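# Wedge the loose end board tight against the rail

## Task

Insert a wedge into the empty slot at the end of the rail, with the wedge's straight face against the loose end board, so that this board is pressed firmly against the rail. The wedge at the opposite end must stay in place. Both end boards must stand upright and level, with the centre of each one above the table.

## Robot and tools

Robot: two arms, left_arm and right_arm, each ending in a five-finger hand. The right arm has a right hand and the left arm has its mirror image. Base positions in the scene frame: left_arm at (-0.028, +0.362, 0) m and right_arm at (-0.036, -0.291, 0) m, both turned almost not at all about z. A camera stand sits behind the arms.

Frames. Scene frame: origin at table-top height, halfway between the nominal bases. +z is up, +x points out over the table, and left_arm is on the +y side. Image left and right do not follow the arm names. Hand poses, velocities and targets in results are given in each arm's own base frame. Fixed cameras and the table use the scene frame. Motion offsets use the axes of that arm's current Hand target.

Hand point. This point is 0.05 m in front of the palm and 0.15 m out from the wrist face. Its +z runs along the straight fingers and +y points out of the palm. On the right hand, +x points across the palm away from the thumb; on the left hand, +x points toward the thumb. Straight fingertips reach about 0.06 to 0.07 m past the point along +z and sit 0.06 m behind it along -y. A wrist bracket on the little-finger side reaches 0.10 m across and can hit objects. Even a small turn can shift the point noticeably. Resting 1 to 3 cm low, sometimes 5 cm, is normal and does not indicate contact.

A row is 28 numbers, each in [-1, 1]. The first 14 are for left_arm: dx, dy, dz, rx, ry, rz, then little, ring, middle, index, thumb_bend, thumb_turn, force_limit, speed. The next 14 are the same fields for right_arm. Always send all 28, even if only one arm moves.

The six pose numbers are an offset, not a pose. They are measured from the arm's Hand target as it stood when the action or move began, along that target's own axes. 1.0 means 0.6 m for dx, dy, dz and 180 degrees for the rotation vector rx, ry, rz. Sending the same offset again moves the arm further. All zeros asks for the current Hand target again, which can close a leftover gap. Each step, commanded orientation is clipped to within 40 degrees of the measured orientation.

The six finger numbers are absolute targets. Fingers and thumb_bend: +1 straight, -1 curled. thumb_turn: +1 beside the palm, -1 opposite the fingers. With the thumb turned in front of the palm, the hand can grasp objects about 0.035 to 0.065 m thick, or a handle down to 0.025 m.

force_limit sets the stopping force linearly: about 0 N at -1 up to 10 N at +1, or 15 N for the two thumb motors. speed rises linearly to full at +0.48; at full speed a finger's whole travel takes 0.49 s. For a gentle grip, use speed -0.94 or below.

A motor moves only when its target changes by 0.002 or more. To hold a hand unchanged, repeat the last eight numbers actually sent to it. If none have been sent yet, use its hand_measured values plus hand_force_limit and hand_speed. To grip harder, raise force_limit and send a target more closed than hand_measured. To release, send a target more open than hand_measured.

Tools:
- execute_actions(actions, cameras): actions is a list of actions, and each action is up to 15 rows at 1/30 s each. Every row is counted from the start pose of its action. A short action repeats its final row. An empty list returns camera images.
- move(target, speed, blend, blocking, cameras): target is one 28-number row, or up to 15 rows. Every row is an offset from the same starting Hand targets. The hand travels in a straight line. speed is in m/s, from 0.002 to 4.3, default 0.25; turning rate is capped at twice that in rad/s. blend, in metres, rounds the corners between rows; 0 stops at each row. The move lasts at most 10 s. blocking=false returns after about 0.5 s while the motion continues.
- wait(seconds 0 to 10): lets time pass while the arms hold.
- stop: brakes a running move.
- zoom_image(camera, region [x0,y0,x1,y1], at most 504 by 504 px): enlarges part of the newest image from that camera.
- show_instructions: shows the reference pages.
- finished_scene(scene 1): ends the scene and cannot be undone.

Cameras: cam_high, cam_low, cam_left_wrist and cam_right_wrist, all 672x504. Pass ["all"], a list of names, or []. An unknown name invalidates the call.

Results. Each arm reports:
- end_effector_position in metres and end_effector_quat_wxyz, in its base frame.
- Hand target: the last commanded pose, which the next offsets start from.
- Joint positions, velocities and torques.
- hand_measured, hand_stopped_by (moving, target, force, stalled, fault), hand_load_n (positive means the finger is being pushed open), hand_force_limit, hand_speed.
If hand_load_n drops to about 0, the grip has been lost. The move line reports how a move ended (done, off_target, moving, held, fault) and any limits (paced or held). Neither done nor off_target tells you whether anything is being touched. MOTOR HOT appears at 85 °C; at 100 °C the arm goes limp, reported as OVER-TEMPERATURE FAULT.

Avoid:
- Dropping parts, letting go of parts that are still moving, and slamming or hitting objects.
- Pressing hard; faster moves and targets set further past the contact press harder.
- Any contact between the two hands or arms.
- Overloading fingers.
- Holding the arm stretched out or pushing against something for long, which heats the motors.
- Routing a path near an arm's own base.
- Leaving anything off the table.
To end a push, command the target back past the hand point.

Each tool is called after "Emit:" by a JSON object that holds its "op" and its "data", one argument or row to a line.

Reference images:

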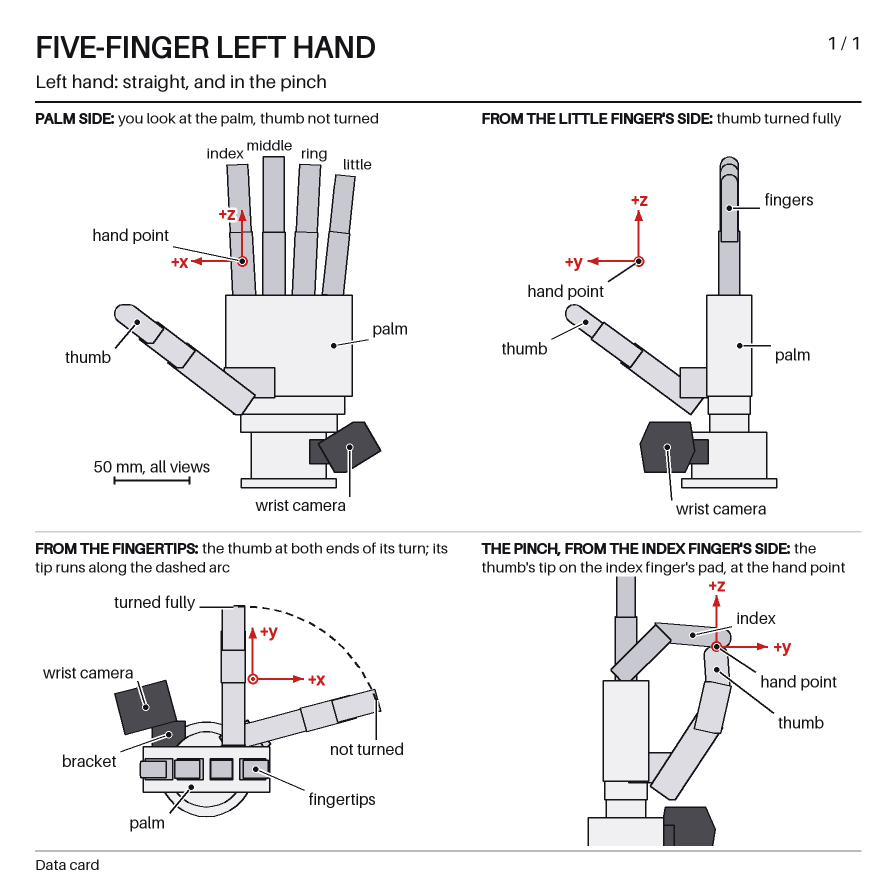

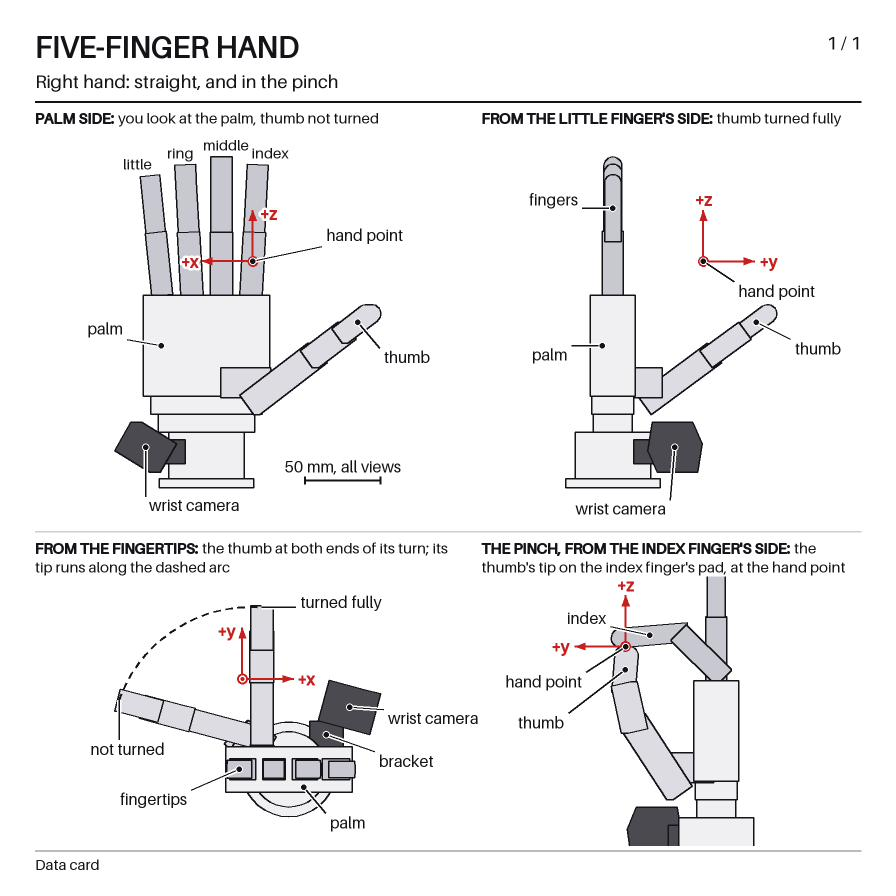

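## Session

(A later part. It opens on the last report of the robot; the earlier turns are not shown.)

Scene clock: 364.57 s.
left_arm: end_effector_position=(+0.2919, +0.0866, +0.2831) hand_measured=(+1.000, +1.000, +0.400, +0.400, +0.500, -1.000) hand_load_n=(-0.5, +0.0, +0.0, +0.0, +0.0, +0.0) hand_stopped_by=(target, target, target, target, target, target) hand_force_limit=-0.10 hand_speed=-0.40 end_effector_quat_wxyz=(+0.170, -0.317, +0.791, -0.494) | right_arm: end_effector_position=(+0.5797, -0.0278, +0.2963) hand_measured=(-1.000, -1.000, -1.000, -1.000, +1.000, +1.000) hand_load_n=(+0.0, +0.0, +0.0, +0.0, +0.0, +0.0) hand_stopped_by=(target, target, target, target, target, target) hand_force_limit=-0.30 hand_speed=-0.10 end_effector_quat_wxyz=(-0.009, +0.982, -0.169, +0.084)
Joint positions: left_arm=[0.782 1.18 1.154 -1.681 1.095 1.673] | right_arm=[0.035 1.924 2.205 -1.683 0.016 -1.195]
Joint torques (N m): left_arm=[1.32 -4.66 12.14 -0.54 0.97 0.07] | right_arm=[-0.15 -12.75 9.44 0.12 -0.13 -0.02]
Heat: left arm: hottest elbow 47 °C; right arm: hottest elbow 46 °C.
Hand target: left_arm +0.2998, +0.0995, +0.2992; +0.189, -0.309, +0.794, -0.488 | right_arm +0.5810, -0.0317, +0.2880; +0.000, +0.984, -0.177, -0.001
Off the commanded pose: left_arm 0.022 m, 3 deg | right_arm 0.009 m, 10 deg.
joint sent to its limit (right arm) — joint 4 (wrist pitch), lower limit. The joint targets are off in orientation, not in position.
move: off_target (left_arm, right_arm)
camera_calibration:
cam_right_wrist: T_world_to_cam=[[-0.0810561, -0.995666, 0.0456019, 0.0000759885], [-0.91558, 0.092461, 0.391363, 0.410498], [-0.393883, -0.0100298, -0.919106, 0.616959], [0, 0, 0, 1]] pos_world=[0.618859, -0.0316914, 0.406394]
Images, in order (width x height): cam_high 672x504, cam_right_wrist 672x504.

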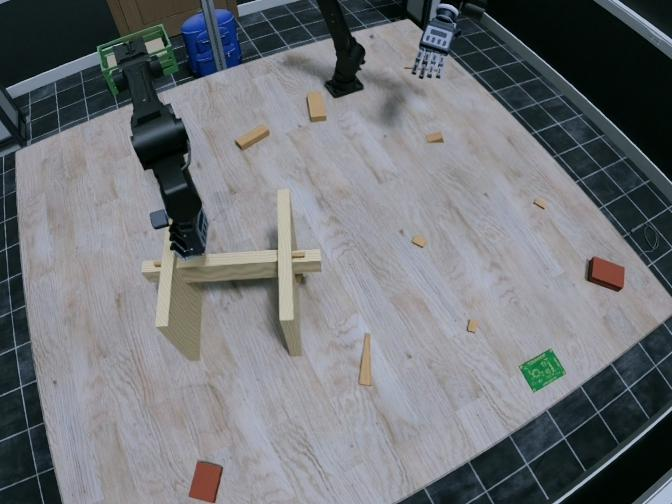

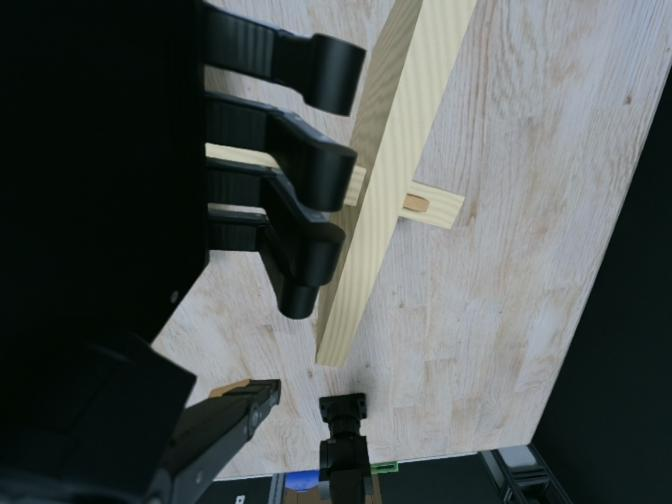

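Emit:
{"op": "move", "data": {
  "target": [
    [0,0,0,0,0,0,1,1,0.4,0.4,0.5,-1,-0.1,-0.4,0,0,-0.15,0,0,0,-1,-1,-1,-1,1,1,-0.3,-0.1],
    [0,0,0,0,0,0,1,1,0.4,0.4,0.5,-1,-0.1,-0.4,-0.25,0.10,-0.2,0,0,0,-1,-1,-1,-1,1,1,-0.3,-0.1]
  ],
  "speed": 0.25,
  "blend": 0.03,
  "cameras": ["all"]
}}

Emit:
{"op": "zoom_image", "data": {
  "camera": "cam_low",
  "region": [90, 165, 290, 315]
}}

Emit:
{"op": "zoom_image", "data": {
  "camera": "cam_high",
  "region": [130, 180, 340, 370]
}}

Scene clock: 366.83 s.
left_arm: end_effector_position=(+0.2919, +0.0866, +0.2831) hand_measured=(+1.000, +1.000, +0.400, +0.400, +0.500, -1.000) hand_load_n=(+0.0, +0.0, +0.0, +0.0, +0.0, +0.0) hand_stopped_by=(target, target, target, target, target, target) hand_force_limit=-0.10 hand_speed=-0.40 end_effector_quat_wxyz=(+0.170, -0.317, +0.791, -0.494) | right_arm: end_effector_position=(+0.4206, -0.0375, +0.4075) hand_measured=(-1.000, -1.000, -1.000, -1.000, +1.000, +1.000) hand_load_n=(+0.0, +0.0, +0.0, +0.0, -0.5, +0.0) hand_stopped_by=(target, target, target, target, target, target) hand_force_limit=-0.30 hand_speed=-0.10 end_effector_quat_wxyz=(-0.015, +0.973, -0.168, +0.160)
Joint positions: left_arm=[0.782 1.18 1.154 -1.681 1.095 1.673] | right_arm=[0.035 1.432 1.868 -1.686 0.036 -1.2]
Joint torques (N m): left_arm=[1.32 -4.72 12.1 -0.54 0.97 0.08] | right_arm=[0.97 -7.24 9.29 0.43 0.09 0.05]
Heat: left arm: hottest elbow 47 °C; right arm: hottest elbow 46 °C.
Hand target: left_arm +0.2998, +0.0995, +0.2992; +0.189, -0.309, +0.794, -0.488 | right_arm +0.4196, -0.0358, +0.4082; +0.000, +0.984, -0.177, -0.001
Off the commanded pose: left_arm 0.022 m, 3 deg | right_arm 0.002 m, 19 deg.
joint sent to its limit (right arm) — joint 4 (wrist pitch), lower limit. The joint targets are off in orientation, not in position.
move: off_target (left_arm, right_arm)
camera_calibration:
cam_left_wrist: T_world_to_cam=[[0.163589, -0.438708, 0.883614, -0.263549], [-0.977942, -0.190034, 0.0867017, 0.280619], [0.12988, -0.878307, -0.460118, 0.282224], [0, 0, 0, 1]] pos_world=[0.280887, 0.185586, 0.338402]
cam_right_wrist: T_world_to_cam=[[-0.0881742, -0.994961, 0.0477298, -0.0253405], [-0.964328, 0.0972696, 0.246189, 0.30203], [-0.249591, -0.0243197, -0.968046, 0.615132], [0, 0, 0, 1]] pos_world=[0.442554, -0.0396314, 0.522329]

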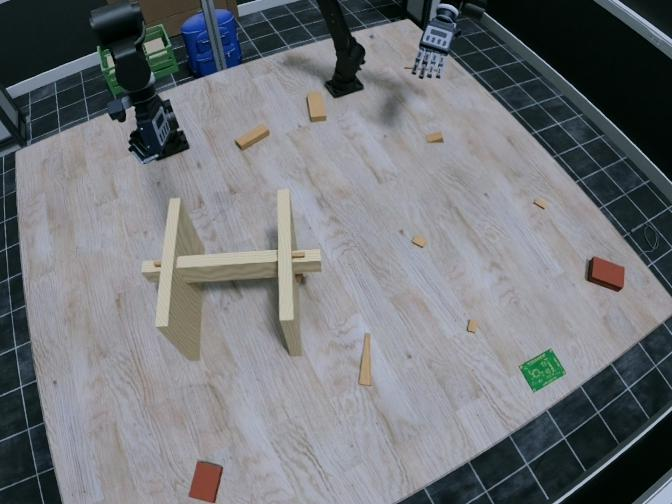

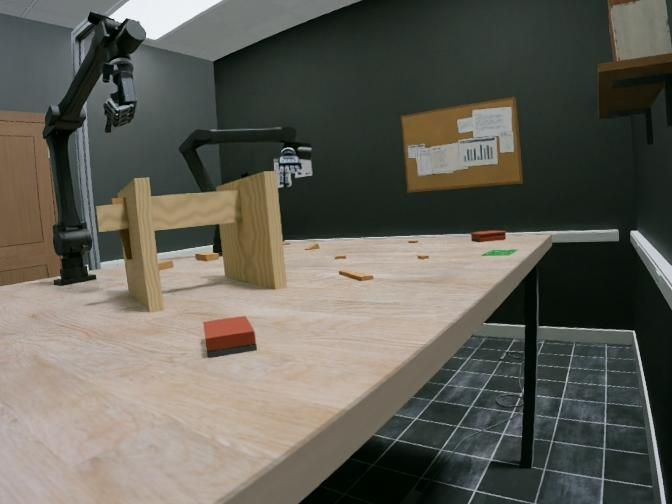

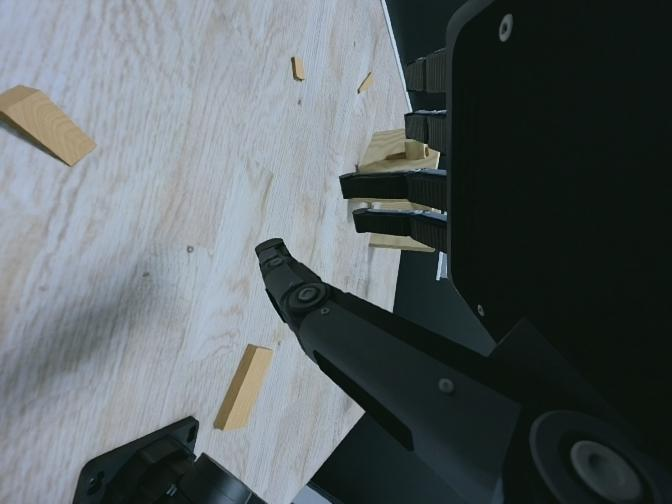

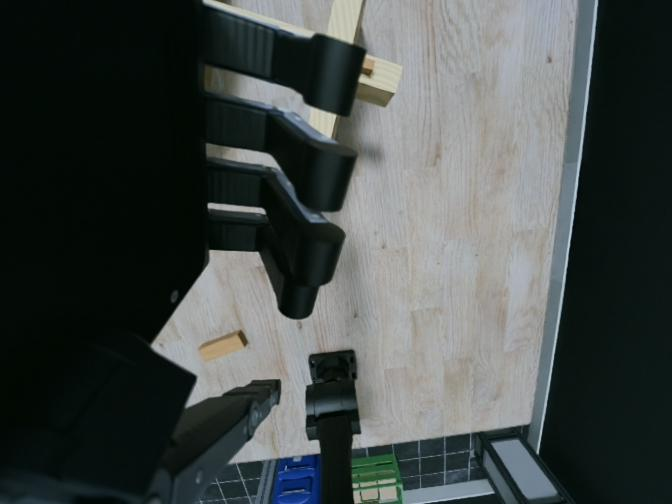

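Scaled by 2.520 from the camera's 672x504 image, which has a finer 960x720 frame.

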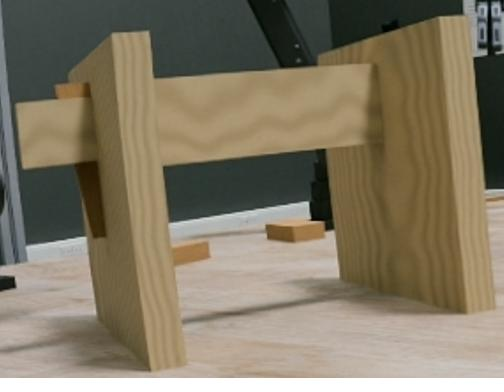

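Scaled by 2.400 from the camera's 672x504 image, which has a finer 960x720 frame.

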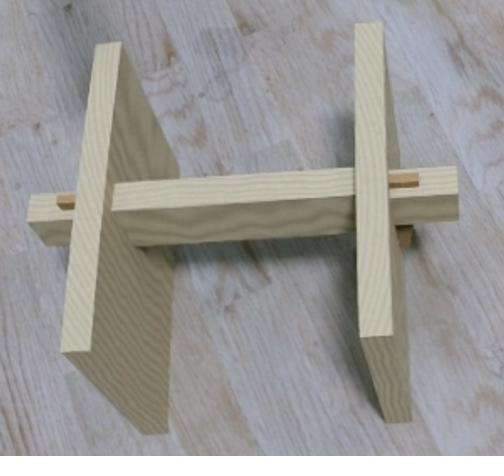

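Emit:
{"op": "finished_scene", "data": {

}}

The scene is finished: the task was done.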